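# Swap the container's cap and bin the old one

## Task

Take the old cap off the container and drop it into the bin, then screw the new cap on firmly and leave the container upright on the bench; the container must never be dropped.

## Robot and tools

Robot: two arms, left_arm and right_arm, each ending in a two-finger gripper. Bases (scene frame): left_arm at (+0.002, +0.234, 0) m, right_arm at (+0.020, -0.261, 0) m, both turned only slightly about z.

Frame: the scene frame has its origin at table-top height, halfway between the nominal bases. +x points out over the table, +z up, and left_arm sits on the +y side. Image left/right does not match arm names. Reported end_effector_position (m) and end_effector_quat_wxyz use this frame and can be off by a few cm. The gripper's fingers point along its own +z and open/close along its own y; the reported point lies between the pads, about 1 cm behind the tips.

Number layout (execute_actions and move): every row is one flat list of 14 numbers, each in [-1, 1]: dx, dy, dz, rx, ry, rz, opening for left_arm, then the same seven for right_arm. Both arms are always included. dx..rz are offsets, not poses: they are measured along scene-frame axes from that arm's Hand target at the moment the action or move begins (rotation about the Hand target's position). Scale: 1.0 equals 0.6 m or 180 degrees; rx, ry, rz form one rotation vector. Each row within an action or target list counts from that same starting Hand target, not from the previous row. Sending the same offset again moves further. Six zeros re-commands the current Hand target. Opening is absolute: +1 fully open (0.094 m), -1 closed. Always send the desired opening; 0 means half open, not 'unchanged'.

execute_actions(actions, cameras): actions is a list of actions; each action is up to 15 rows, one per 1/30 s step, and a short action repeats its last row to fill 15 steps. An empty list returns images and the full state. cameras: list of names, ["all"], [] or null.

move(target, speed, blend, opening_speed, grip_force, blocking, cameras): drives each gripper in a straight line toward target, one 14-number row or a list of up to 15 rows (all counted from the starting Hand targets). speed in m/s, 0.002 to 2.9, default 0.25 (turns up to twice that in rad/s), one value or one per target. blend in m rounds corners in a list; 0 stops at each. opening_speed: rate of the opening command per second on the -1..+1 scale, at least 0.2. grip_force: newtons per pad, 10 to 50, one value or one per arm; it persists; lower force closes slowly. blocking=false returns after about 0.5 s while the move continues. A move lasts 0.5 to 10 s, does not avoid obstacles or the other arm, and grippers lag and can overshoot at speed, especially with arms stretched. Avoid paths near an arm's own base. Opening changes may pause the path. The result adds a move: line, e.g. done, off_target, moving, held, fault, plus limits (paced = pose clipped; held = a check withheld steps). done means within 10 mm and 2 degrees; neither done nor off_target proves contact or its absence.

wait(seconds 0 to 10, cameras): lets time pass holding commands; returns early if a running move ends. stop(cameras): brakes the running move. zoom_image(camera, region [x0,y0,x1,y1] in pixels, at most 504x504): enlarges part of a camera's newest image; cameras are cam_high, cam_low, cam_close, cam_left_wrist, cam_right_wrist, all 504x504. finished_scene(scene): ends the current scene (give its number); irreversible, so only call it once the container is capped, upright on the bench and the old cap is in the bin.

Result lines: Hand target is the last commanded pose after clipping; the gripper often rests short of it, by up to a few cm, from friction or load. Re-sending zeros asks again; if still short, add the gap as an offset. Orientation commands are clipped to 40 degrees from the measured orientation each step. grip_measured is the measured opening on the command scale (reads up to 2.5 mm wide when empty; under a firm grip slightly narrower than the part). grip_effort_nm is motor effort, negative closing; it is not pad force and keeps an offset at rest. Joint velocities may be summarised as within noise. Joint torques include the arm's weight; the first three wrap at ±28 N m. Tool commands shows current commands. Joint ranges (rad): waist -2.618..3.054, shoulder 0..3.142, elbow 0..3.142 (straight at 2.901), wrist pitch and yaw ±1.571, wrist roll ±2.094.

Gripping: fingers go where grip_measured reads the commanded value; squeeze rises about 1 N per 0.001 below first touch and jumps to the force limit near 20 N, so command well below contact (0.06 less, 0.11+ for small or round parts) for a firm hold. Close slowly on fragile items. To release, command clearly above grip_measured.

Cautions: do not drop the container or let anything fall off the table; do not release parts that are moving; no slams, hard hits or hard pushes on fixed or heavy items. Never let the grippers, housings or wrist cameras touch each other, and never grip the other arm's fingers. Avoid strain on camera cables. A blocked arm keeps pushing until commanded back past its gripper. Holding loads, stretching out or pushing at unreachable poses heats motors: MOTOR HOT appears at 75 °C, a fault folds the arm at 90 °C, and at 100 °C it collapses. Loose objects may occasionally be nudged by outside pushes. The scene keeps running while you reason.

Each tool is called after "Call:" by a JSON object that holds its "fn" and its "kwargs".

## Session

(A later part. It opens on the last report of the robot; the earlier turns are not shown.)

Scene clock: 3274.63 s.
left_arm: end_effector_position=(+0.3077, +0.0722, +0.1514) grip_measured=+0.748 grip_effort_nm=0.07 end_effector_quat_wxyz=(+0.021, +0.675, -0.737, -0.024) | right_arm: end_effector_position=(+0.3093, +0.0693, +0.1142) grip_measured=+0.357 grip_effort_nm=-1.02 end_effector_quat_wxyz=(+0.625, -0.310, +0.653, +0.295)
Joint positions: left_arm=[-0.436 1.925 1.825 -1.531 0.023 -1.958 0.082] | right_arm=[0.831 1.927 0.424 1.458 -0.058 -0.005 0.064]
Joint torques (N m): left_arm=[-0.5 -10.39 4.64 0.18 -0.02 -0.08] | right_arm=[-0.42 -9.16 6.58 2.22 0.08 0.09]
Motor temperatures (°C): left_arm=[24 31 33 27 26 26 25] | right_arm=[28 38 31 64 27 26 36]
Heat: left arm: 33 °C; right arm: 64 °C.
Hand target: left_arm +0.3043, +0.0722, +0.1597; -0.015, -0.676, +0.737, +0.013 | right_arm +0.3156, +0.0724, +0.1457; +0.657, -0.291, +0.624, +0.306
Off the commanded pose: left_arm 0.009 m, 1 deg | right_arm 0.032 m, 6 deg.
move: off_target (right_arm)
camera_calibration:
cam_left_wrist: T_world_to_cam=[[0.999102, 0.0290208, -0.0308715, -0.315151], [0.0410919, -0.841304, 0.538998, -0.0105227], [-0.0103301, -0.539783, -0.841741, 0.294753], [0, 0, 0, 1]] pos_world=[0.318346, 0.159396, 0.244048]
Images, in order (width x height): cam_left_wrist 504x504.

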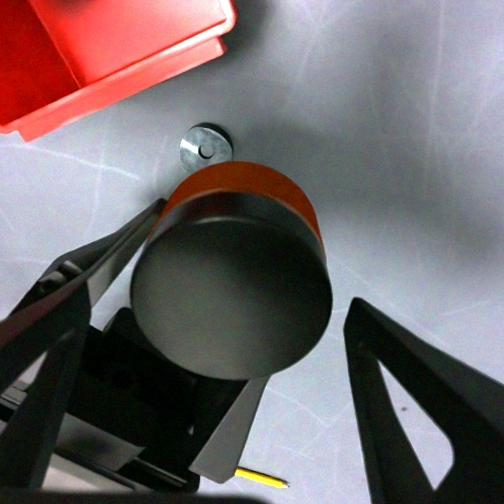

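Call:
{"fn": "move", "kwargs": {"target": [0.010,-0.001,-0.034,0,0,0,0.75,0,0,0,0,0,0,0.2], "speed": 0.1, "cameras": ["cam_left_wrist","cam_right_wrist"]}}

Scene clock: 3287.27 s.
left_arm: end_effector_position=(+0.3124, +0.0698, +0.1356) grip_measured=+0.748 grip_effort_nm=0.07 end_effector_quat_wxyz=(+0.019, +0.675, -0.738, -0.017) | right_arm: end_effector_position=(+0.3094, +0.0692, +0.1132) grip_measured=+0.357 grip_effort_nm=-1.02 end_effector_quat_wxyz=(+0.624, -0.310, +0.654, +0.294)
Joint positions: left_arm=[-0.436 1.924 1.762 -1.454 0.023 -1.958 0.082] | right_arm=[0.831 1.927 0.424 1.454 -0.058 -0.005 0.064]
Joint torques (N m): left_arm=[-0.02 -9.42 4.7 0.2 -0.02 -0.01] | right_arm=[-0.16 -8.98 6.41 2.32 0.09 0.1]
Motor temperatures (°C): left_arm=[24 30 33 27 26 26 25] | right_arm=[28 38 31 64 27 26 36]
Heat: left arm: 33 °C; right arm: 64 °C.
Hand target: left_arm +0.3103, +0.0717, +0.1394; -0.015, -0.676, +0.737, +0.013 | right_arm +0.3156, +0.0723, +0.1457; +0.657, -0.291, +0.624, +0.306
Off the commanded pose: left_arm 0.005 m, 1 deg | right_arm 0.033 m, 6 deg.
move: off_target (right_arm)
camera_calibration:
cam_left_wrist: T_world_to_cam=[[0.999424, 0.0288481, -0.0178692, -0.322132], [0.0339257, -0.837661, 0.545136, -0.00305982], [0.00075777, -0.545428, -0.838157, 0.276605], [0, 0, 0, 1]] pos_world=[0.321841, 0.157598, 0.22775]
cam_right_wrist: T_world_to_cam=[[0.763851, -0.639487, 0.0871105, -0.210106], [-0.338923, -0.512323, -0.789085, 0.248882], [0.549239, 0.57322, -0.608076, -0.0120891], [0, 0, 0, 1]] pos_world=[0.251482, 0.0000778804, 0.207341]
Images, in order (width x height): cam_left_wrist 504x504, cam_right_wrist 504x504.

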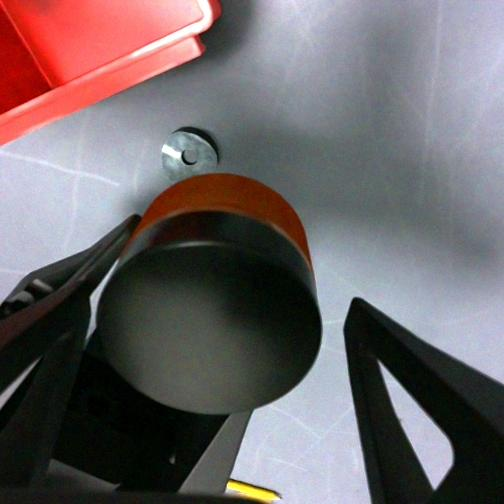

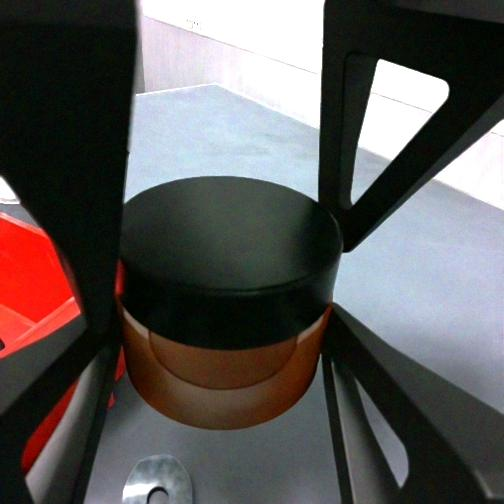

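Call:
{"fn": "move", "kwargs": {"target": [0.0,0,0.012,0,0,0,0.75,0,0,0,0,0,0,0.2], "speed": 0.1, "cameras": ["cam_right_wrist"]}}

Scene clock: 3298.97 s.
left_arm: end_effector_position=(+0.3122, +0.0699, +0.1356) grip_measured=+0.748 grip_effort_nm=0.07 end_effector_quat_wxyz=(+0.019, +0.675, -0.738, -0.018) | right_arm: end_effector_position=(+0.3094, +0.0692, +0.1133) grip_measured=+0.357 grip_effort_nm=-1.02 end_effector_quat_wxyz=(+0.624, -0.310, +0.654, +0.294)
Joint positions: left_arm=[-0.436 1.924 1.762 -1.455 0.023 -1.958 0.082] | right_arm=[0.831 1.927 0.424 1.454 -0.058 -0.005 0.064]
Joint torques (N m): left_arm=[-0.03 -9.25 6.93 -0.08 -0.02 0] | right_arm=[-0.21 -8.96 6.52 2.26 0.08 0.1]
Motor temperatures (°C): left_arm=[24 30 33 27 26 26 25] | right_arm=[28 38 31 65 27 26 36]
Heat: left arm: 33 °C; right arm: 65 °C.
Hand target: left_arm +0.3103, +0.0717, +0.1466; -0.015, -0.676, +0.737, +0.013 | right_arm +0.3156, +0.0723, +0.1457; +0.657, -0.291, +0.624, +0.306
Off the commanded pose: left_arm 0.011 m, 1 deg | right_arm 0.033 m, 6 deg.
move: off_target (left_arm, right_arm)
camera_calibration:
cam_right_wrist: T_world_to_cam=[[0.76381, -0.639539, 0.0870863, -0.210091], [-0.33879, -0.512099, -0.789288, 0.24889], [0.549377, 0.573362, -0.607816, -0.0121779], [0, 0, 0, 1]] pos_world=[0.251481, 0.0000773444, 0.20734]
Images, in order (width x height): cam_right_wrist 504x504.

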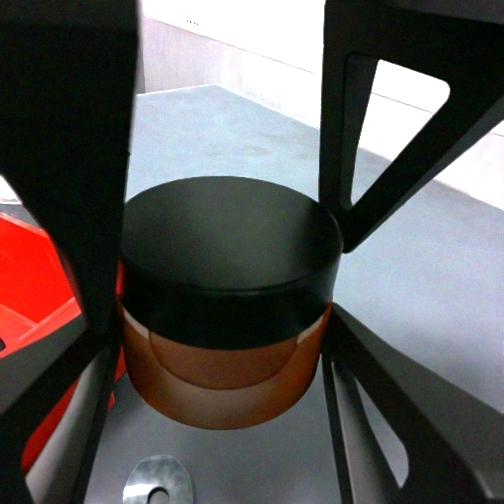

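Call:
{"fn": "move", "kwargs": {"target": [0.0,0,0.0095,0,0,0,0.75,0,0,0,0,0,0,0.2], "speed": 0.1, "cameras": ["cam_right_wrist","cam_left_wrist"]}}

Scene clock: 3308.50 s.
left_arm: end_effector_position=(+0.3106, +0.0707, +0.1406) grip_measured=+0.748 grip_effort_nm=0.07 end_effector_quat_wxyz=(+0.020, +0.675, -0.738, -0.020) | right_arm: end_effector_position=(+0.3095, +0.0692, +0.1141) grip_measured=+0.357 grip_effort_nm=-1.02 end_effector_quat_wxyz=(+0.625, -0.310, +0.653, +0.294)
Joint positions: left_arm=[-0.436 1.924 1.781 -1.48 0.023 -1.958 0.082] | right_arm=[0.831 1.927 0.424 1.457 -0.057 -0.005 0.064]
Joint torques (N m): left_arm=[-0.03 -9.03 7.39 -0.06 -0.03 0] | right_arm=[-0.16 -9.05 6.5 2.26 0.08 0.11]
Motor temperatures (°C): left_arm=[24 30 33 27 26 26 25] | right_arm=[28 38 31 65 27 26 36]
Heat: left arm: 33 °C; right arm: 65 °C.
Hand target: left_arm +0.3103, +0.0717, +0.1522; -0.015, -0.676, +0.737, +0.013 | right_arm +0.3156, +0.0723, +0.1457; +0.657, -0.291, +0.624, +0.306
Off the commanded pose: left_arm 0.012 m, 1 deg | right_arm 0.032 m, 6 deg.
move: off_target (left_arm, right_arm)
camera_calibration:
cam_left_wrist: T_world_to_cam=[[0.999313, 0.028908, -0.0231952, -0.31949], [0.0368703, -0.839163, 0.542628, -0.00552455], [-0.00377827, -0.543111, -0.839653, 0.28281], [0, 0, 0, 1]] pos_world=[0.320543, 0.158197, 0.233049]
cam_right_wrist: T_world_to_cam=[[0.763368, -0.64004, 0.0872847, -0.210114], [-0.337302, -0.51019, -0.791159, 0.249152], [0.550905, 0.574504, -0.60535, -0.0126006], [0, 0, 0, 1]] pos_world=[0.251375, -0.000127041, 0.207831]
Images, in order (width x height): cam_left_wrist 504x504, cam_right_wrist 504x504.

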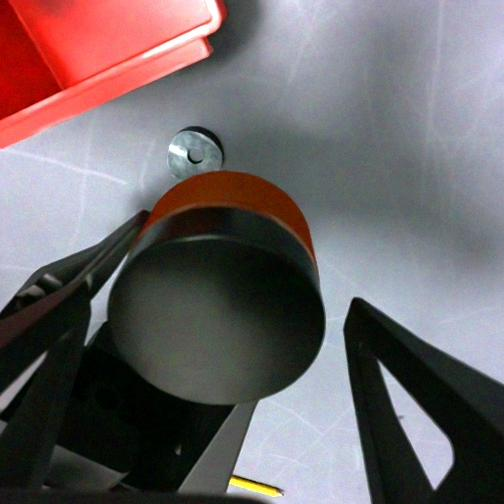

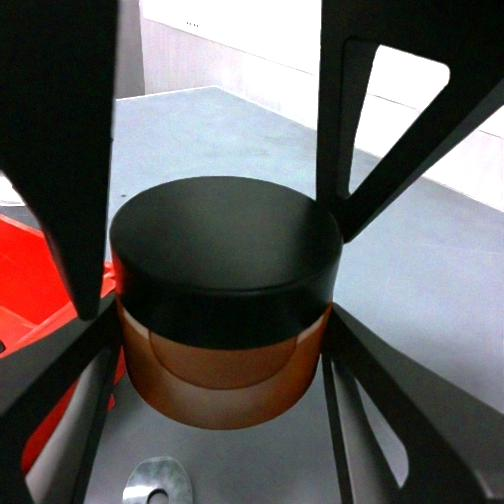

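Call:
{"fn": "move", "kwargs": {"target": [[0,0,-0.012,0,0,0,0.2,0,0,0,0,0,0,0.2],[0,0,-0.012,-0.0045,0,-0.111,0.2,0,0,0,0,0,0,0.2]], "speed": [0.1,0.15], "opening_speed": 1.0, "cameras": ["cam_left_wrist"]}}

Scene clock: 3321.90 s.
left_arm: end_effector_position=(+0.3202, +0.0627, +0.1404) grip_measured=+0.324 grip_effort_nm=-1.06 end_effector_quat_wxyz=(-0.018, -0.588, +0.809, -0.007) | right_arm: end_effector_position=(+0.3181, +0.0615, +0.1128) grip_measured=+0.357 grip_effort_nm=-1.02 end_effector_quat_wxyz=(+0.633, -0.292, +0.663, +0.271)
Joint positions: left_arm=[-0.436 1.924 1.781 -1.431 0.039 -1.735 0.062] | right_arm=[0.831 1.927 0.424 1.452 0.006 -0.01 0.064]
Joint torques (N m): left_arm=[-0.06 -9.26 5.2 -0.16 -0.16 1.39] | right_arm=[-0.23 -9.17 6.49 2.29 -0.44 0.11]
Motor temperatures (°C): left_arm=[24 29 34 27 26 26 25] | right_arm=[28 38 31 65 27 26 36]
Heat: left arm: 34 °C; right arm: 65 °C.
Hand target: left_arm +0.3103, +0.0717, +0.1450; -0.017, -0.537, +0.843, +0.010 | right_arm +0.3156, +0.0723, +0.1457; +0.657, -0.291, +0.624, +0.306
Off the commanded pose: left_arm 0.014 m, 7 deg | right_arm 0.035 m, 7 deg.
move: off_target (left_arm, right_arm)
camera_calibration:
cam_left_wrist: T_world_to_cam=[[0.981013, -0.192966, 0.0194317, -0.315034], [-0.168679, -0.799486, 0.576514, 0.0461326], [-0.0957124, -0.568846, -0.816856, 0.30608], [0, 0, 0, 1]] pos_world=[0.34613, 0.150204, 0.229548]
Images, in order (width x height): cam_left_wrist 504x504.

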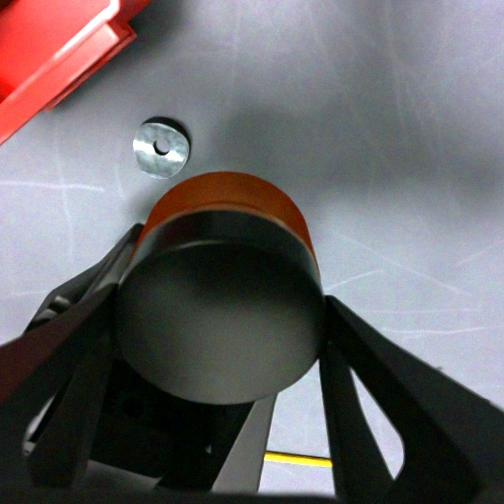

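Call:
{"fn": "move", "kwargs": {"target": [0,0,0,-0.0018,0,-0.0444,0.2,0,0,0,0,0,0,0.2], "speed": 0.1, "cameras": ["cam_right_wrist"]}}

Call:
{"fn": "zoom_image", "kwargs": {"camera": "cam_right_wrist", "region": [90, 150, 380, 440]}}

Scene clock: 3342.73 s.
left_arm: end_effector_position=(+0.3228, +0.0646, +0.1403) grip_measured=+0.324 grip_effort_nm=-1.06 end_effector_quat_wxyz=(-0.013, -0.536, +0.844, -0.009) | right_arm: end_effector_position=(+0.3191, +0.0606, +0.1131) grip_measured=+0.357 grip_effort_nm=-1.02 end_effector_quat_wxyz=(+0.634, -0.288, +0.665, +0.270)
Joint positions: left_arm=[-0.432 1.924 1.781 -1.426 0.031 -1.605 0.062] | right_arm=[0.831 1.927 0.424 1.453 0.013 -0.006 0.064]
Joint torques (N m): left_arm=[-0.32 -9.29 5.16 -0.22 -0.08 1.53] | right_arm=[-0.24 -9.07 6.42 2.27 -0.53 0.06]
Motor temperatures (°C): left_arm=[24 29 34 27 26 27 26] | right_arm=[28 38 31 65 27 26 36]
Heat: left arm: 34 °C; right arm: 65 °C.
Hand target: left_arm +0.3103, +0.0716, +0.1450; -0.018, -0.477, +0.878, +0.009 | right_arm +0.3156, +0.0723, +0.1457; +0.657, -0.291, +0.624, +0.306
Off the commanded pose: left_arm 0.015 m, 8 deg | right_arm 0.035 m, 7 deg.
move: off_target (left_arm, right_arm)
camera_calibration:
cam_right_wrist: T_world_to_cam=[[0.71614, -0.692004, 0.0909632, -0.20509], [-0.372596, -0.489245, -0.78855, 0.256979], [0.590184, 0.53082, -0.608205, -0.0231007], [0, 0, 0, 1]] pos_world=[0.256256, -0.00393522, 0.207247]
Images, in order (width x height): cam_right_wrist 504x504.

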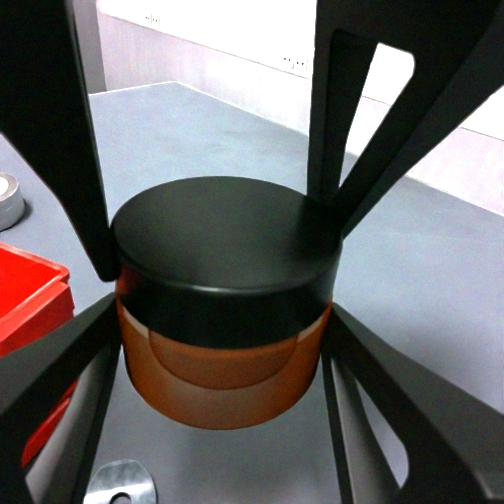

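Scaled by 1.738 from the camera's 504x504 image, which has a finer 720x720 frame.

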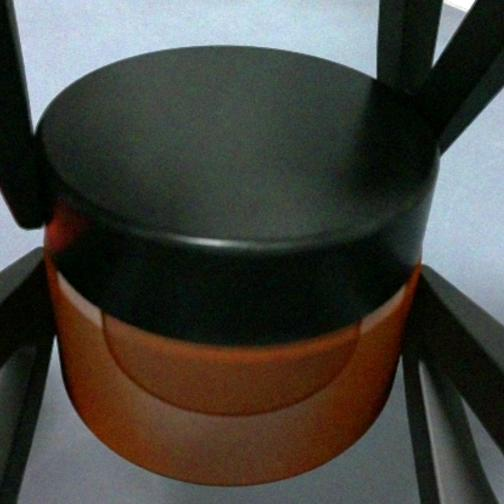

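Call:
{"fn": "move", "kwargs": {"target": [0,0,0,0.0020,0,0.05,0.2,0,0,0,0,0,0,0.2], "speed": 0.1, "cameras": ["cam_right_wrist","cam_left_wrist"]}}

Scene clock: 3385.63 s.
left_arm: end_effector_position=(+0.3201, +0.0669, +0.1403) grip_measured=+0.324 grip_effort_nm=-1.06 end_effector_quat_wxyz=(-0.014, -0.553, +0.833, -0.001) | right_arm: end_effector_position=(+0.3160, +0.0635, +0.1133) grip_measured=+0.357 grip_effort_nm=-1.02 end_effector_quat_wxyz=(+0.629, -0.291, +0.663, +0.282)
Joint positions: left_arm=[-0.432 1.924 1.781 -1.439 0.026 -1.645 0.062] | right_arm=[0.831 1.927 0.424 1.454 -0.01 0.007 0.064]
Joint torques (N m): left_arm=[-0.31 -9.21 5.19 -0.11 -0.05 0.24] | right_arm=[-0.25 -9.09 6.58 2.26 -0.32 -0.05]
Motor temperatures (°C): left_arm=[24 29 34 27 26 29 27] | right_arm=[28 38 31 66 27 26 36]
Heat: left arm: 34 °C; right arm: 66 °C.
Hand target: left_arm +0.3103, +0.0717, +0.1450; -0.017, -0.545, +0.838, +0.011 | right_arm +0.3156, +0.0723, +0.1458; +0.657, -0.291, +0.624, +0.306
Off the commanded pose: left_arm 0.012 m, 2 deg | right_arm 0.034 m, 6 deg.
move: off_target (left_arm, right_arm)
camera_calibration:
cam_left_wrist: T_world_to_cam=[[0.960819, -0.27663, 0.0173718, -0.301753], [-0.237507, -0.789384, 0.566095, 0.0722527], [-0.142886, -0.548041, -0.824157, 0.323135], [0, 0, 0, 1]] pos_world=[0.353262, 0.150652, 0.230654]
cam_right_wrist: T_world_to_cam=[[0.732718, -0.676177, 0.0768736, -0.205471], [-0.369102, -0.489765, -0.78987, 0.256427], [0.571742, 0.550378, -0.608437, -0.0180988], [0, 0, 0, 1]] pos_world=[0.255548, -0.00338452, 0.207328]
Images, in order (width x height): cam_left_wrist 504x504, cam_right_wrist 504x504.

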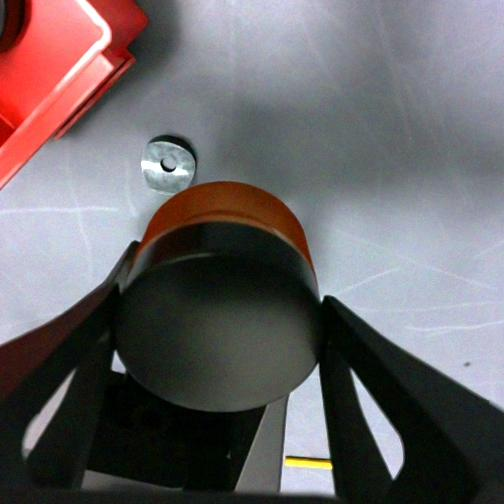

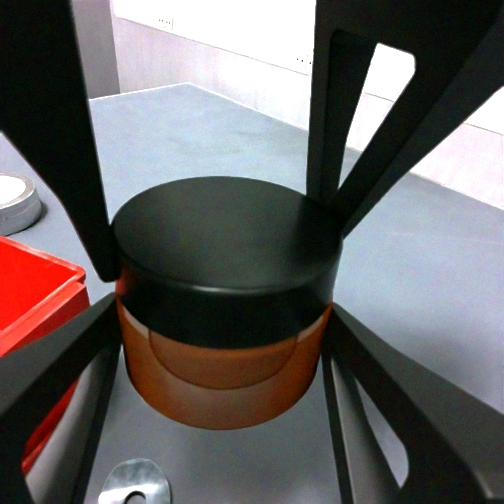

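Call:
{"fn": "move", "kwargs": {"target": [[0.010,-0.005,0,0,0,0,0.2,0,0,0,0,0,0,0.2],[0.010,-0.005,0,0,0,0,0.2,0,0,0,0,0,0,0.85]], "speed": [0.05,0.05], "opening_speed": 0.5, "cameras": ["cam_right_wrist","cam_left_wrist","cam_close"]}}

Scene clock: 3400.47 s.
left_arm: end_effector_position=(+0.3161, +0.0688, +0.1417) grip_measured=+0.324 grip_effort_nm=-1.06 end_effector_quat_wxyz=(-0.019, -0.549, +0.836, +0.006) | right_arm: end_effector_position=(+0.3142, +0.0682, +0.1281) grip_measured=+0.848 grip_effort_nm=0.13 end_effector_quat_wxyz=(+0.642, -0.293, +0.643, +0.297)
Joint positions: left_arm=[-0.432 1.924 1.786 -1.462 0.026 -1.636 0.062] | right_arm=[0.831 1.92 0.433 1.489 -0.035 0.006 0.087]
Joint torques (N m): left_arm=[-0.31 -7.27 7.46 -0.01 -0.05 0.1] | right_arm=[-0.18 -8.32 6.16 1.91 -0.11 -0.04]
Motor temperatures (°C): left_arm=[24 30 34 27 26 28 27] | right_arm=[28 38 31 65 27 26 36]
Heat: left arm: 34 °C; right arm: 65 °C.
Hand target: left_arm +0.3163, +0.0687, +0.1450; -0.017, -0.545, +0.838, +0.011 | right_arm +0.3156, +0.0722, +0.1457; +0.657, -0.291, +0.624, +0.306
Off the commanded pose: left_arm 0.003 m, 1 deg | right_arm 0.018 m, 3 deg.
move: off_target (right_arm); target 2's new opening was sent with right_arm's hand 0.033 m and 6 deg from that target
camera_calibration:
cam_left_wrist: T_world_to_cam=[[0.958397, -0.285436, 0.00058731, -0.2937], [-0.236029, -0.791345, 0.563972, 0.072092], [-0.160513, -0.540648, -0.825794, 0.330025], [0, 0, 0, 1]] pos_world=[0.351471, 0.151644, 0.232048]
cam_right_wrist: T_world_to_cam=[[0.746828, -0.660377, 0.0784237, -0.207808], [-0.32847, -0.468843, -0.819935, 0.259405], [0.578234, 0.586591, -0.567059, -0.0204945], [0, 0, 0, 1]] pos_world=[0.252254, -0.00358918, 0.217371]
Images, in order (width x height): cam_close 504x504, cam_left_wrist 504x504, cam_right_wrist 504x504.

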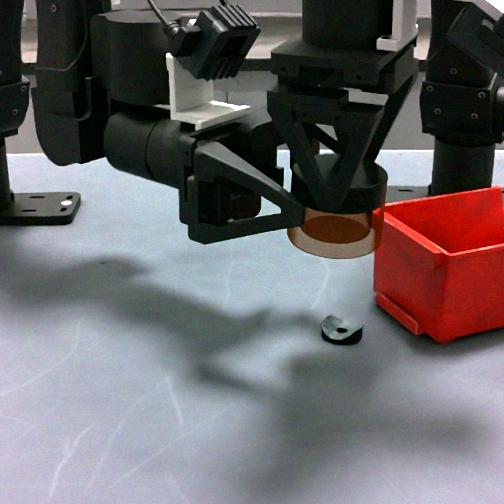

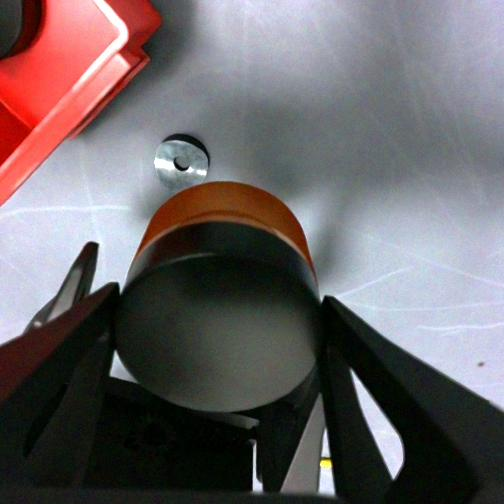

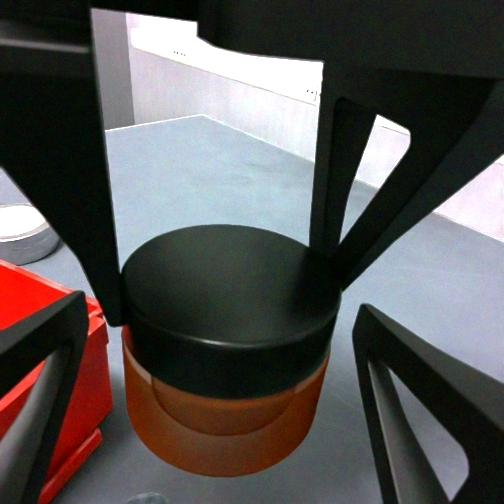

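Call:
{"fn": "move", "kwargs": {"target": [[0,0,0,0,0,0,0.2,0,0,0,0,0,0,1.0],[0,0,0,0,0,0,0.2,-0.0435,-0.0505,-0.021,0,0,0,1.0],[0,0,0,0,0,0,0.2,-0.1087,-0.1263,-0.025,-0.085,0.0716,0,1.0]], "speed": [0.05,0.08,0.12], "cameras": ["cam_right_wrist","cam_left_wrist","cam_close"]}}

Scene clock: 3429.43 s.
left_arm: end_effector_position=(+0.3161, +0.0688, +0.1417) grip_measured=+0.324 grip_effort_nm=-1.06 end_effector_quat_wxyz=(-0.019, -0.549, +0.836, +0.006) | right_arm: end_effector_position=(+0.2491, -0.0056, +0.1229) grip_measured=+0.998 grip_effort_nm=0.13 end_effector_quat_wxyz=(+0.534, -0.337, +0.735, +0.247)
Joint positions: left_arm=[-0.432 1.924 1.786 -1.462 0.026 -1.636 0.062] | right_arm=[0.816 1.129 0.216 0.599 -0.051 -0.013 0.094]
Joint torques (N m): left_arm=[-0.29 -7.25 7.46 -0.02 -0.05 0.1] | right_arm=[-0.61 -3.26 9.1 1.71 -0.11 -0.08]
Motor temperatures (°C): left_arm=[24 29 35 27 26 27 27] | right_arm=[28 40 31 60 27 26 35]
Heat: left arm: 35 °C; right arm: 60 °C.
Hand target: left_arm +0.3163, +0.0687, +0.1450; -0.017, -0.545, +0.838, +0.011 | right_arm +0.2504, -0.0035, +0.1307; +0.539, -0.340, +0.729, +0.251
Off the commanded pose: left_arm 0.003 m, 1 deg | right_arm 0.008 m, 1 deg.
move: done
camera_calibration:
cam_left_wrist: T_world_to_cam=[[0.958397, -0.285436, 0.00058731, -0.2937], [-0.236029, -0.791345, 0.563972, 0.072092], [-0.160513, -0.540648, -0.825794, 0.330025], [0, 0, 0, 1]] pos_world=[0.351471, 0.151644, 0.232048]
cam_right_wrist: T_world_to_cam=[[0.76557, -0.638211, 0.0811715, -0.212377], [-0.472202, -0.643108, -0.602858, 0.207242], [0.436953, 0.423201, -0.793708, 0.119668], [0, 0, 0, 1]] pos_world=[0.20816, -0.052906, 0.237158]
Images, in order (width x height): cam_close 504x504, cam_left_wrist 504x504, cam_right_wrist 504x504.

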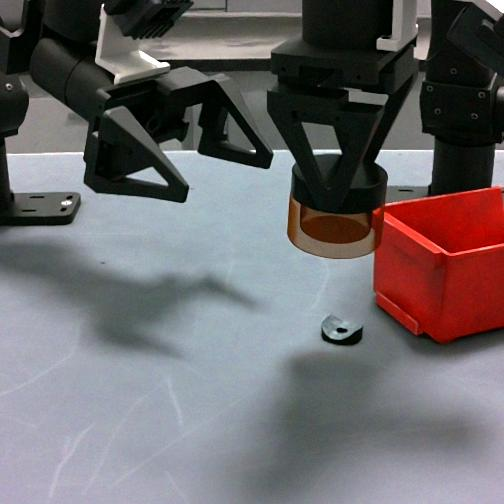

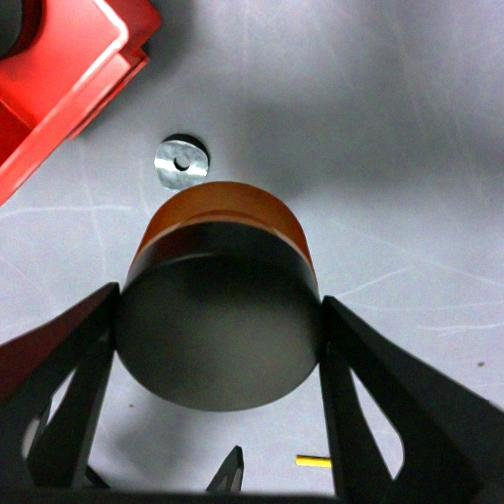

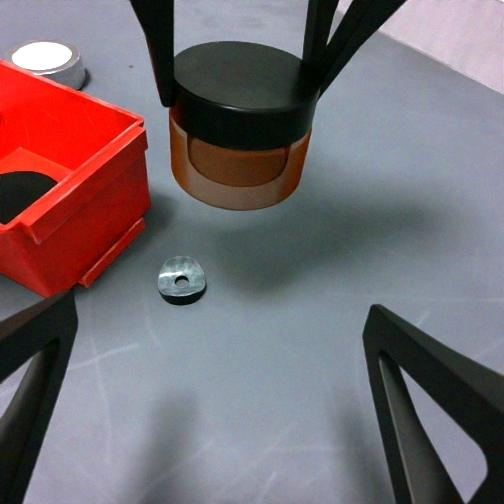

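Call:
{"fn": "move", "kwargs": {"target": [0,0,0,0,0,0,0.2,0.08,-0.30,0.02,0,0,-0.25,1.0], "speed": 0.25, "cameras": ["cam_close","cam_high"]}}

Call:
{"fn": "zoom_image", "kwargs": {"camera": "cam_close", "region": [270, 130, 410, 270]}}

Scene clock: 3461.83 s.
left_arm: end_effector_position=(+0.3161, +0.0688, +0.1417) grip_measured=+0.324 grip_effort_nm=-1.06 end_effector_quat_wxyz=(-0.019, -0.549, +0.836, +0.006) | right_arm: end_effector_position=(+0.2993, -0.1788, +0.1435) grip_measured=+0.998 grip_effort_nm=0.13 end_effector_quat_wxyz=(+0.594, -0.043, +0.802, +0.031)
Joint positions: left_arm=[-0.432 1.924 1.786 -1.462 0.026 -1.636 0.062] | right_arm=[0.533 0.681 0.174 0.185 0.402 0.129 0.094]
Joint torques (N m): left_arm=[-0.29 -7.27 7.45 -0.01 -0.05 0.1] | right_arm=[-0.4 -0.83 8.4 1.63 0.23 0.07]
Motor temperatures (°C): left_arm=[24 29 36 27 26 27 27] | right_arm=[28 38 32 58 27 26 34]
Heat: left arm: 36 °C; right arm: 58 °C.
Hand target: left_arm +0.3163, +0.0687, +0.1450; -0.017, -0.545, +0.838, +0.011 | right_arm +0.2984, -0.1835, +0.1427; +0.594, -0.035, +0.803, +0.026
Off the commanded pose: left_arm 0.003 m, 1 deg | right_arm 0.005 m, 1 deg.
move: done
Images, in order (width x height): cam_high 504x504, cam_close 504x504.

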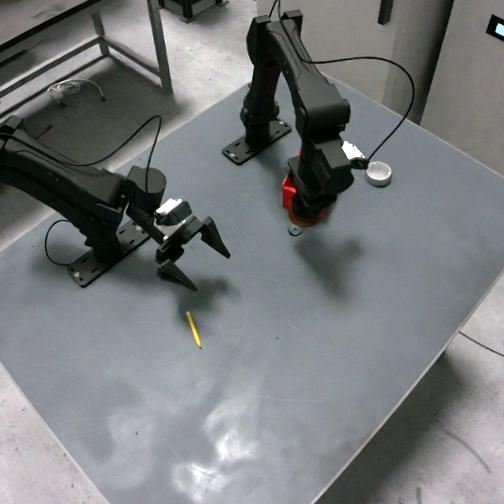

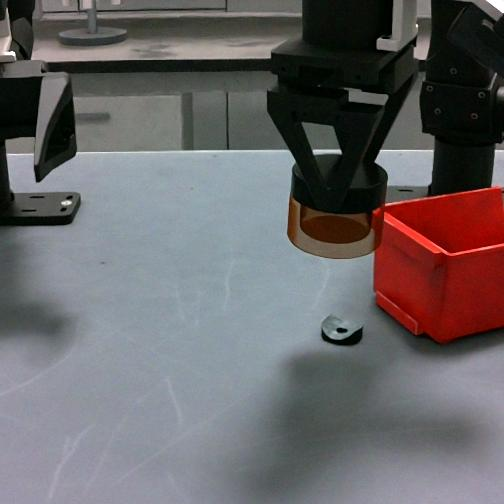

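Scaled by 3.600 from the camera's 504x504 image, which has a finer 720x720 frame.

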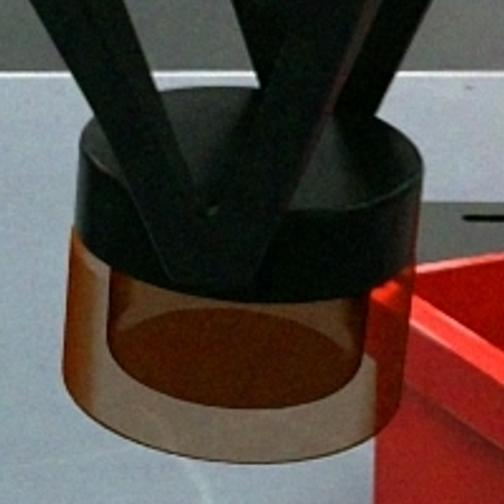

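Call:
{"fn": "move", "kwargs": {"target": [0.0148,-0.0728,-0.125,0.0121,-0.0127,0,0.2,0,-0.02,0,0,0,0,1.0], "speed": 0.1, "cameras": ["cam_close","cam_left_wrist","cam_right_wrist"]}}

Call:
{"fn": "zoom_image", "kwargs": {"camera": "cam_close", "region": [200, 180, 360, 340]}}

Scene clock: 3515.23 s.
left_arm: end_effector_position=(+0.3249, +0.0231, +0.0756) grip_measured=+0.324 grip_effort_nm=-1.06 end_effector_quat_wxyz=(+0.004, -0.543, +0.839, +0.006) | right_arm: end_effector_position=(+0.3011, -0.1946, +0.1488) grip_measured=+0.998 grip_effort_nm=0.13 end_effector_quat_wxyz=(+0.599, -0.030, +0.799, +0.027)
Joint positions: left_arm=[-0.546 2.031 1.676 -1.223 -0.012 -1.736 0.062] | right_arm=[0.445 0.629 0.174 0.153 0.342 0.112 0.094]
Joint torques (N m): left_arm=[-0.35 -7.83 5.31 0.3 -0.16 -0.05] | right_arm=[-0.43 -0.66 7.61 1.66 -0.06 -0.04]
Heat: left arm: 36 °C; right arm: 54 °C.
Hand target: left_arm +0.3251, +0.0249, +0.0700; +0.010, -0.545, +0.838, +0.016 | right_arm +0.2985, -0.1955, +0.1426; +0.594, -0.035, +0.803, +0.026
Off the commanded pose: left_arm 0.006 m, 1 deg | right_arm 0.007 m, 1 deg.
move: done
camera_calibration:
cam_left_wrist: T_world_to_cam=[[0.953727, -0.299216, 0.0295814, -0.315518], [-0.267983, -0.801293, 0.534897, 0.0880973], [-0.136347, -0.518073, -0.844399, 0.245224], [0, 0, 0, 1]] pos_world=[0.357962, 0.103228, 0.169277]
cam_right_wrist: T_world_to_cam=[[0.0906598, -0.992908, 0.076903, -0.240143], [-0.770571, -0.118857, -0.626174, 0.321312], [0.630873, -0.00249044, -0.775882, 0.0536367], [0, 0, 0, 1]] pos_world=[0.235527, -0.200116, 0.261281]
Images, in order (width x height): cam_close 504x504, cam_left_wrist 504x504, cam_right_wrist 504x504.

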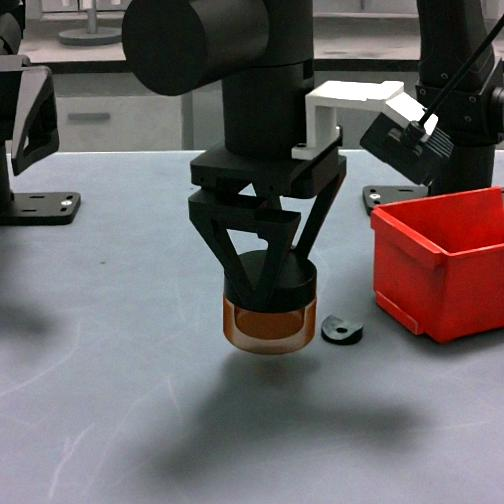

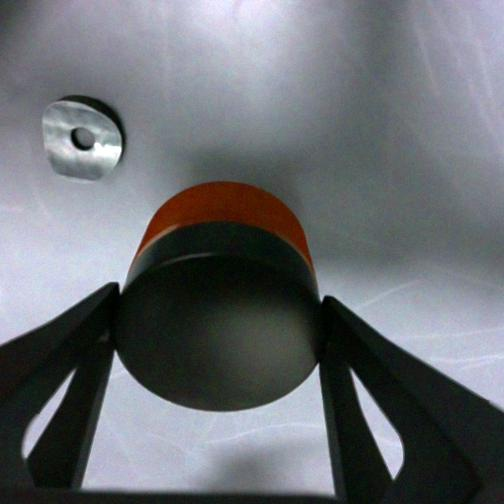

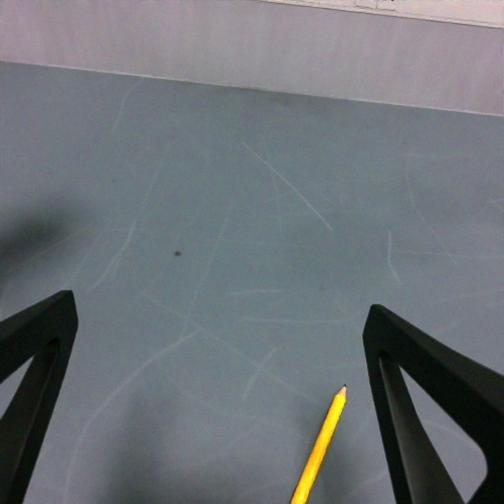

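Scaled by 3.150 from the camera's 504x504 image, which has a finer 720x720 frame.

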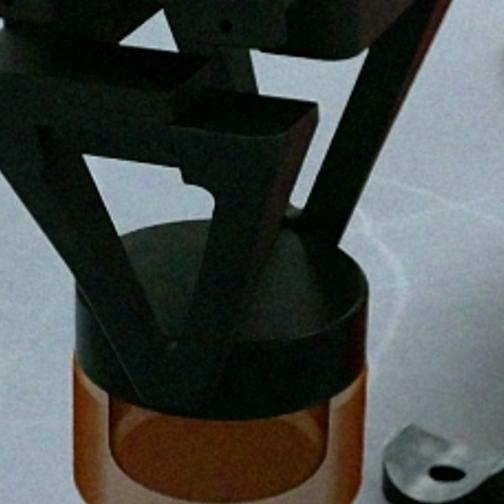

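Call:
{"fn": "zoom_image", "kwargs": {"camera": "cam_close", "region": [205, 235, 335, 365]}}

Scaled by 3.877 from the camera's 504x504 image, which has a finer 720x720 frame.

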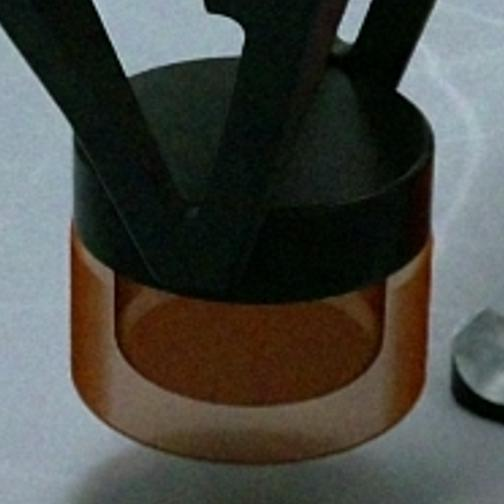

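Call:
{"fn": "move", "kwargs": {"target": [[0,0,-0.0333,0,0,0,0.2,0,0,0,0,0,0,1.0]], "speed": 0.05, "cameras": ["cam_close"]}}

Call:
{"fn": "zoom_image", "kwargs": {"camera": "cam_close", "region": [195, 265, 335, 405]}}

Scene clock: 3535.77 s.
left_arm: end_effector_position=(+0.3258, +0.0226, +0.0572) grip_measured=+0.324 grip_effort_nm=-1.06 end_effector_quat_wxyz=(+0.005, -0.544, +0.839, +0.004) | right_arm: end_effector_position=(+0.3011, -0.1946, +0.1488) grip_measured=+0.998 grip_effort_nm=0.13 end_effector_quat_wxyz=(+0.599, -0.030, +0.799, +0.027)
Joint positions: left_arm=[-0.546 2.041 1.617 -1.149 -0.013 -1.736 0.062] | right_arm=[0.445 0.629 0.174 0.153 0.341 0.112 0.094]
Joint torques (N m): left_arm=[-0.35 -7.68 5.16 0.3 -0.17 -0.07] | right_arm=[-0.54 -0.84 7.64 1.69 -0.02 -0.06]
Motor temperatures (°C): left_arm=[24 29 35 27 26 27 28] | right_arm=[28 36 31 55 27 26 33]
Heat: left arm: 35 °C; right arm: 55 °C.
Hand target: left_arm +0.3252, +0.0249, +0.0502; +0.010, -0.545, +0.838, +0.015 | right_arm +0.2985, -0.1955, +0.1427; +0.594, -0.035, +0.803, +0.026
Off the commanded pose: left_arm 0.008 m, 1 deg | right_arm 0.007 m, 1 deg.
move: done
Images, in order (width x height): cam_close 504x504.

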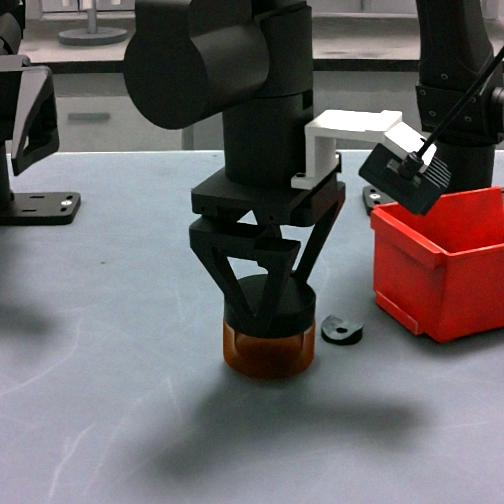

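Scaled by 3.600 from the camera's 504x504 image, which has a finer 720x720 frame.

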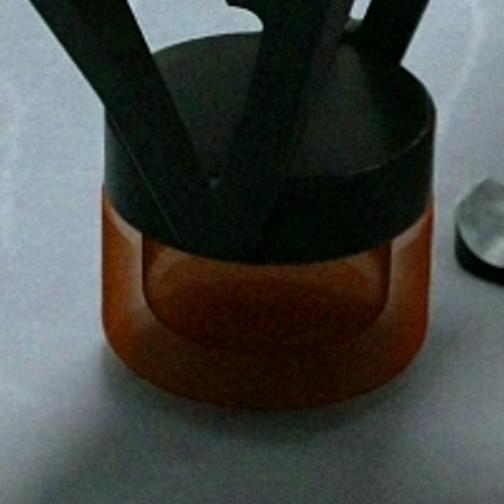

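Call:
{"fn": "move", "kwargs": {"target": [[0,0,-0.009,0,0,0,0.2,0,0,0,0,0,0,1.0]], "speed": 0.03}}

Call:
{"fn": "move", "kwargs": {"target": [[0,0,-0.006,0,0,0,0.2,0,0,0,0,0,0,1.0]], "speed": 0.03, "cameras": ["cam_close"]}}

Call:
{"fn": "zoom_image", "kwargs": {"camera": "cam_close", "region": [195, 265, 335, 405]}}

Scene clock: 3544.93 s.
left_arm: end_effector_position=(+0.3263, +0.0222, +0.0538) grip_measured=+0.324 grip_effort_nm=-1.06 end_effector_quat_wxyz=(+0.006, -0.544, +0.839, +0.001) | right_arm: end_effector_position=(+0.3011, -0.1946, +0.1488) grip_measured=+0.998 grip_effort_nm=0.13 end_effector_quat_wxyz=(+0.599, -0.030, +0.799, +0.027)
Joint positions: left_arm=[-0.546 2.041 1.603 -1.13 -0.013 -1.736 0.062] | right_arm=[0.445 0.629 0.174 0.153 0.341 0.112 0.094]
Joint torques (N m): left_arm=[-0.35 -7.39 5.05 0.3 -0.18 -0.08] | right_arm=[-0.57 -0.65 7.53 1.67 0.01 -0.04]
Motor temperatures (°C): left_arm=[24 29 34 27 26 27 28] | right_arm=[28 35 31 55 27 26 33]
Heat: left arm: 34 °C; right arm: 55 °C.
Hand target: left_arm +0.3251, +0.0249, +0.0447; +0.010, -0.545, +0.838, +0.015 | right_arm +0.2985, -0.1955, +0.1427; +0.594, -0.035, +0.803, +0.026
Off the commanded pose: left_arm 0.009 m, 2 deg | right_arm 0.007 m, 1 deg.
move: done

Scene clock: 3545.63 s.
left_arm: end_effector_position=(+0.3262, +0.0224, +0.0517) grip_measured=+0.324 grip_effort_nm=-1.06 end_effector_quat_wxyz=(+0.006, -0.544, +0.839, +0.002) | right_arm: end_effector_position=(+0.3011, -0.1946, +0.1488) grip_measured=+0.998 grip_effort_nm=0.13 end_effector_quat_wxyz=(+0.599, -0.030, +0.799, +0.027)
Joint positions: left_arm=[-0.546 2.042 1.596 -1.123 -0.013 -1.737 0.062] | right_arm=[0.445 0.629 0.174 0.153 0.341 0.112 0.094]
Joint torques (N m): left_arm=[-0.35 -7.23 4.82 0.35 -0.17 -0.07] | right_arm=[-0.57 -0.65 7.64 1.62 0.01 -0.01]
Motor temperatures (°C): left_arm=[24 29 34 27 26 27 28] | right_arm=[28 35 31 55 27 26 33]
Heat: left arm: 34 °C; right arm: 55 °C.
Hand target: left_arm +0.3252, +0.0249, +0.0411; +0.010, -0.545, +0.838, +0.015 | right_arm +0.2985, -0.1955, +0.1427; +0.594, -0.035, +0.803, +0.026
Off the commanded pose: left_arm 0.011 m, 2 deg | right_arm 0.007 m, 1 deg.
move: off_target (left_arm)
Images, in order (width x height): cam_close 504x504.

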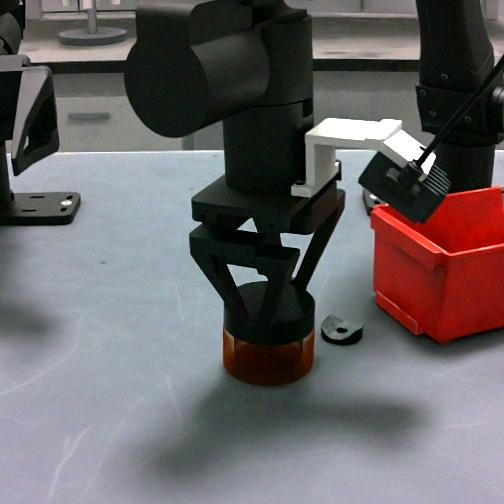

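Scaled by 3.600 from the camera's 504x504 image, which has a finer 720x720 frame.

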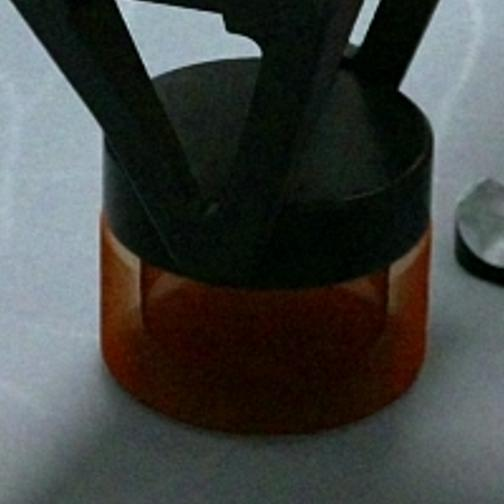

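Call:
{"fn": "move", "kwargs": {"target": [[0,0,-0.0067,0,0,0,0.2,0,0,0,0,0,0,1.0]], "speed": 0.03, "cameras": ["cam_left_wrist"]}}

Scene clock: 3552.33 s.
left_arm: end_effector_position=(+0.3260, +0.0224, +0.0510) grip_measured=+0.324 grip_effort_nm=-1.06 end_effector_quat_wxyz=(+0.006, -0.544, +0.839, +0.002) | right_arm: end_effector_position=(+0.3011, -0.1946, +0.1488) grip_measured=+0.998 grip_effort_nm=0.13 end_effector_quat_wxyz=(+0.599, -0.030, +0.799, +0.027)
Joint positions: left_arm=[-0.546 2.042 1.594 -1.12 -0.013 -1.737 0.062] | right_arm=[0.445 0.629 0.174 0.153 0.341 0.112 0.094]
Joint torques (N m): left_arm=[-0.36 -6.99 4.25 0.47 -0.17 -0.06] | right_arm=[-0.53 -0.59 7.66 1.69 -0.01 -0.07]
Motor temperatures (°C): left_arm=[24 29 34 27 26 27 28] | right_arm=[28 35 31 55 27 26 32]
Heat: left arm: 34 °C; right arm: 55 °C.
Hand target: left_arm +0.3251, +0.0249, +0.0370; +0.010, -0.545, +0.838, +0.016 | right_arm +0.2985, -0.1955, +0.1427; +0.594, -0.035, +0.803, +0.026
Off the commanded pose: left_arm 0.014 m, 2 deg | right_arm 0.007 m, 1 deg.
move: off_target (left_arm)
camera_calibration:
cam_left_wrist: T_world_to_cam=[[0.953659, -0.29837, 0.0388548, -0.316533], [-0.271786, -0.798798, 0.536707, 0.102072], [-0.1291, -0.522395, -0.842874, 0.221936], [0, 0, 0, 1]] pos_world=[0.358258, 0.10303, 0.14458]
Images, in order (width x height): cam_left_wrist 504x504.

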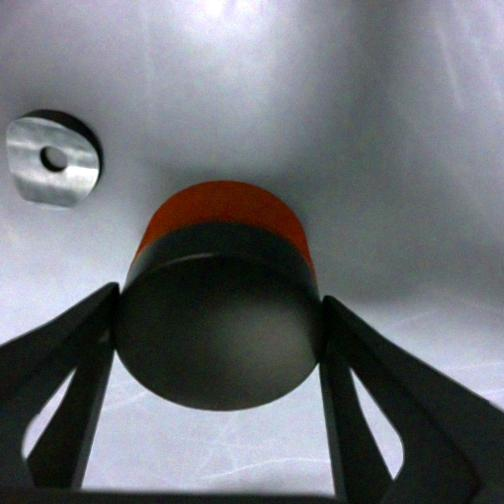

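Call:
{"fn": "move", "kwargs": {"target": [[0,0,0.014,0,0,0,0.2,0,0,0,0,0,0,1.0],[0,0,0.014,0,0,0,0.8,0,0,0,0,0,0,1.0]], "speed": [0.03,0.03], "opening_speed": 0.5, "cameras": ["cam_left_wrist","cam_close"]}}

Scene clock: 3563.20 s.
left_arm: end_effector_position=(+0.3258, +0.0222, +0.0510) grip_measured=+0.798 grip_effort_nm=0.07 end_effector_quat_wxyz=(+0.006, -0.543, +0.839, +0.002) | right_arm: end_effector_position=(+0.3011, -0.1946, +0.1488) grip_measured=+0.998 grip_effort_nm=0.13 end_effector_quat_wxyz=(+0.599, -0.030, +0.799, +0.027)
Joint positions: left_arm=[-0.546 2.042 1.594 -1.121 -0.013 -1.737 0.084] | right_arm=[0.445 0.629 0.174 0.153 0.341 0.112 0.094]
Joint torques (N m): left_arm=[-0.28 -7.49 5.85 0.17 -0.17 -0.07] | right_arm=[-0.55 -0.81 7.61 1.66 0 -0.05]
Motor temperatures (°C): left_arm=[24 29 34 28 26 26 28] | right_arm=[28 35 31 55 27 26 32]
Heat: left arm: 34 °C; right arm: 55 °C.
Hand target: left_arm +0.3251, +0.0249, +0.0454; +0.010, -0.545, +0.838, +0.016 | right_arm +0.2985, -0.1955, +0.1427; +0.594, -0.035, +0.803, +0.026
Off the commanded pose: left_arm 0.006 m, 2 deg | right_arm 0.007 m, 1 deg.
move: done
camera_calibration:
cam_left_wrist: T_world_to_cam=[[0.953446, -0.299104, 0.0384454, -0.316191], [-0.272204, -0.798724, 0.536605, 0.102015], [-0.129793, -0.522089, -0.842957, 0.222034], [0, 0, 0, 1]] pos_world=[0.358059, 0.102829, 0.14458]
Images, in order (width x height): cam_close 504x504, cam_left_wrist 504x504.

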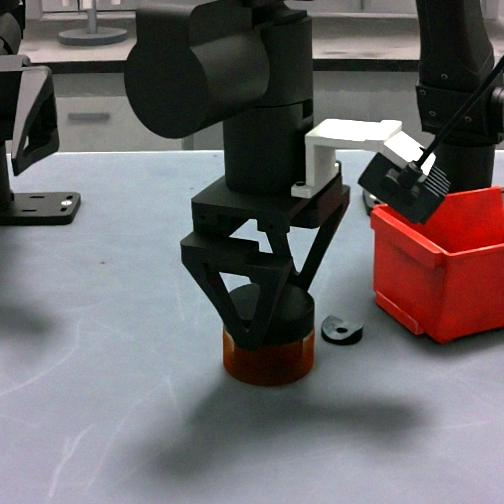

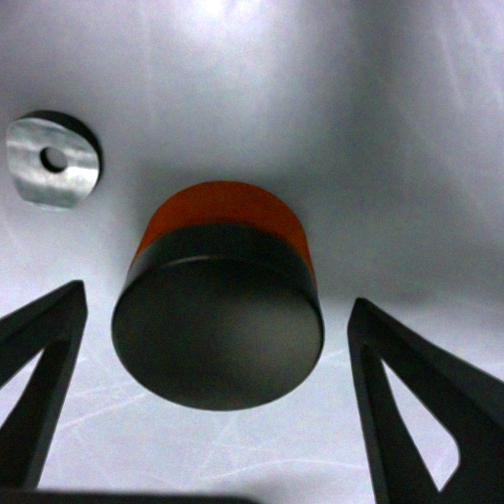

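Call:
{"fn": "move", "kwargs": {"target": [[0,0,0.03,0,0,0,1.0,0,0,0,0,0,0,1.0],[0,0,0.15,0,0,0,1.0,0,0,0,0,0,0,1.0]], "speed": [0.05,0.15], "blend": [0.01,0], "cameras": ["cam_left_wrist","cam_close"]}}

Call:
{"fn": "zoom_image", "kwargs": {"camera": "cam_close", "region": [195, 255, 335, 395]}}

Scene clock: 3572.20 s.
left_arm: end_effector_position=(+0.3246, +0.0232, +0.1299) grip_measured=+0.998 grip_effort_nm=0.07 end_effector_quat_wxyz=(+0.002, -0.543, +0.839, +0.012) | right_arm: end_effector_position=(+0.3011, -0.1946, +0.1488) grip_measured=+0.998 grip_effort_nm=0.13 end_effector_quat_wxyz=(+0.599, -0.030, +0.799, +0.027)
Joint positions: left_arm=[-0.546 2.042 1.908 -1.457 -0.013 -1.737 0.094] | right_arm=[0.445 0.629 0.174 0.153 0.341 0.112 0.094]
Joint torques (N m): left_arm=[-0.29 -8.77 7.16 -0.01 -0.17 -0.07] | right_arm=[-0.49 -0.88 7.61 1.65 -0.01 -0.06]
Motor temperatures (°C): left_arm=[24 29 34 27 26 26 27] | right_arm=[28 35 31 55 27 26 32]
Heat: left arm: 34 °C; right arm: 55 °C.
Hand target: left_arm +0.3251, +0.0250, +0.1354; +0.010, -0.545, +0.838, +0.016 | right_arm +0.2985, -0.1955, +0.1427; +0.594, -0.035, +0.803, +0.026
Off the commanded pose: left_arm 0.006 m, 1 deg | right_arm 0.007 m, 1 deg.
move: done; blend cut to 0.009 m at target 1
camera_calibration:
cam_left_wrist: T_world_to_cam=[[0.953952, -0.299453, 0.0174167, -0.315252], [-0.262577, -0.805587, 0.531114, 0.0578407], [-0.145013, -0.511231, -0.847121, 0.294059], [0, 0, 0, 1]] pos_world=[0.358566, 0.102524, 0.223874]
Images, in order (width x height): cam_close 504x504, cam_left_wrist 504x504.

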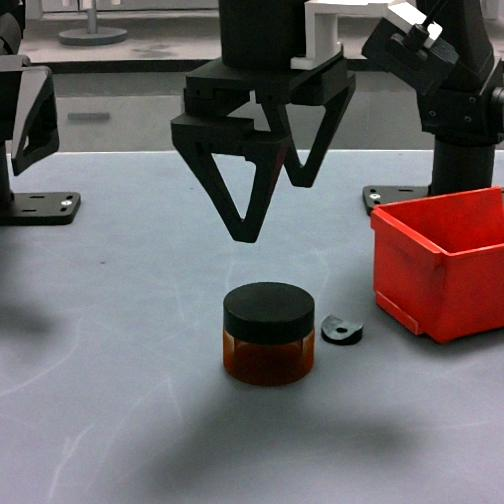

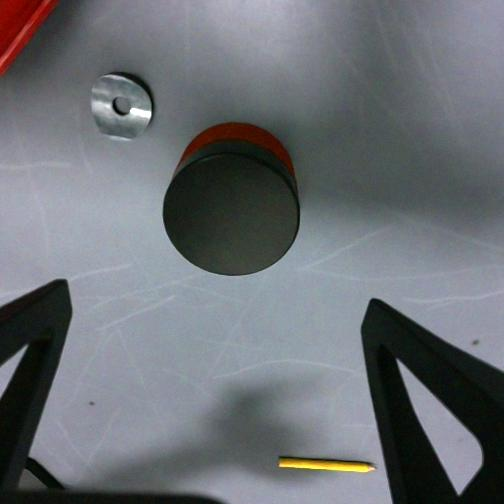

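Scaled by 3.600 from the camera's 504x504 image, which has a finer 720x720 frame.

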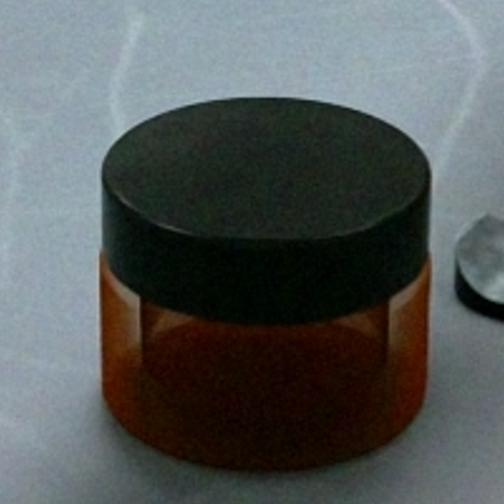

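Call:
{"fn": "finished_scene", "kwargs": {"scene": 1}}

The scene is finished: the task was done.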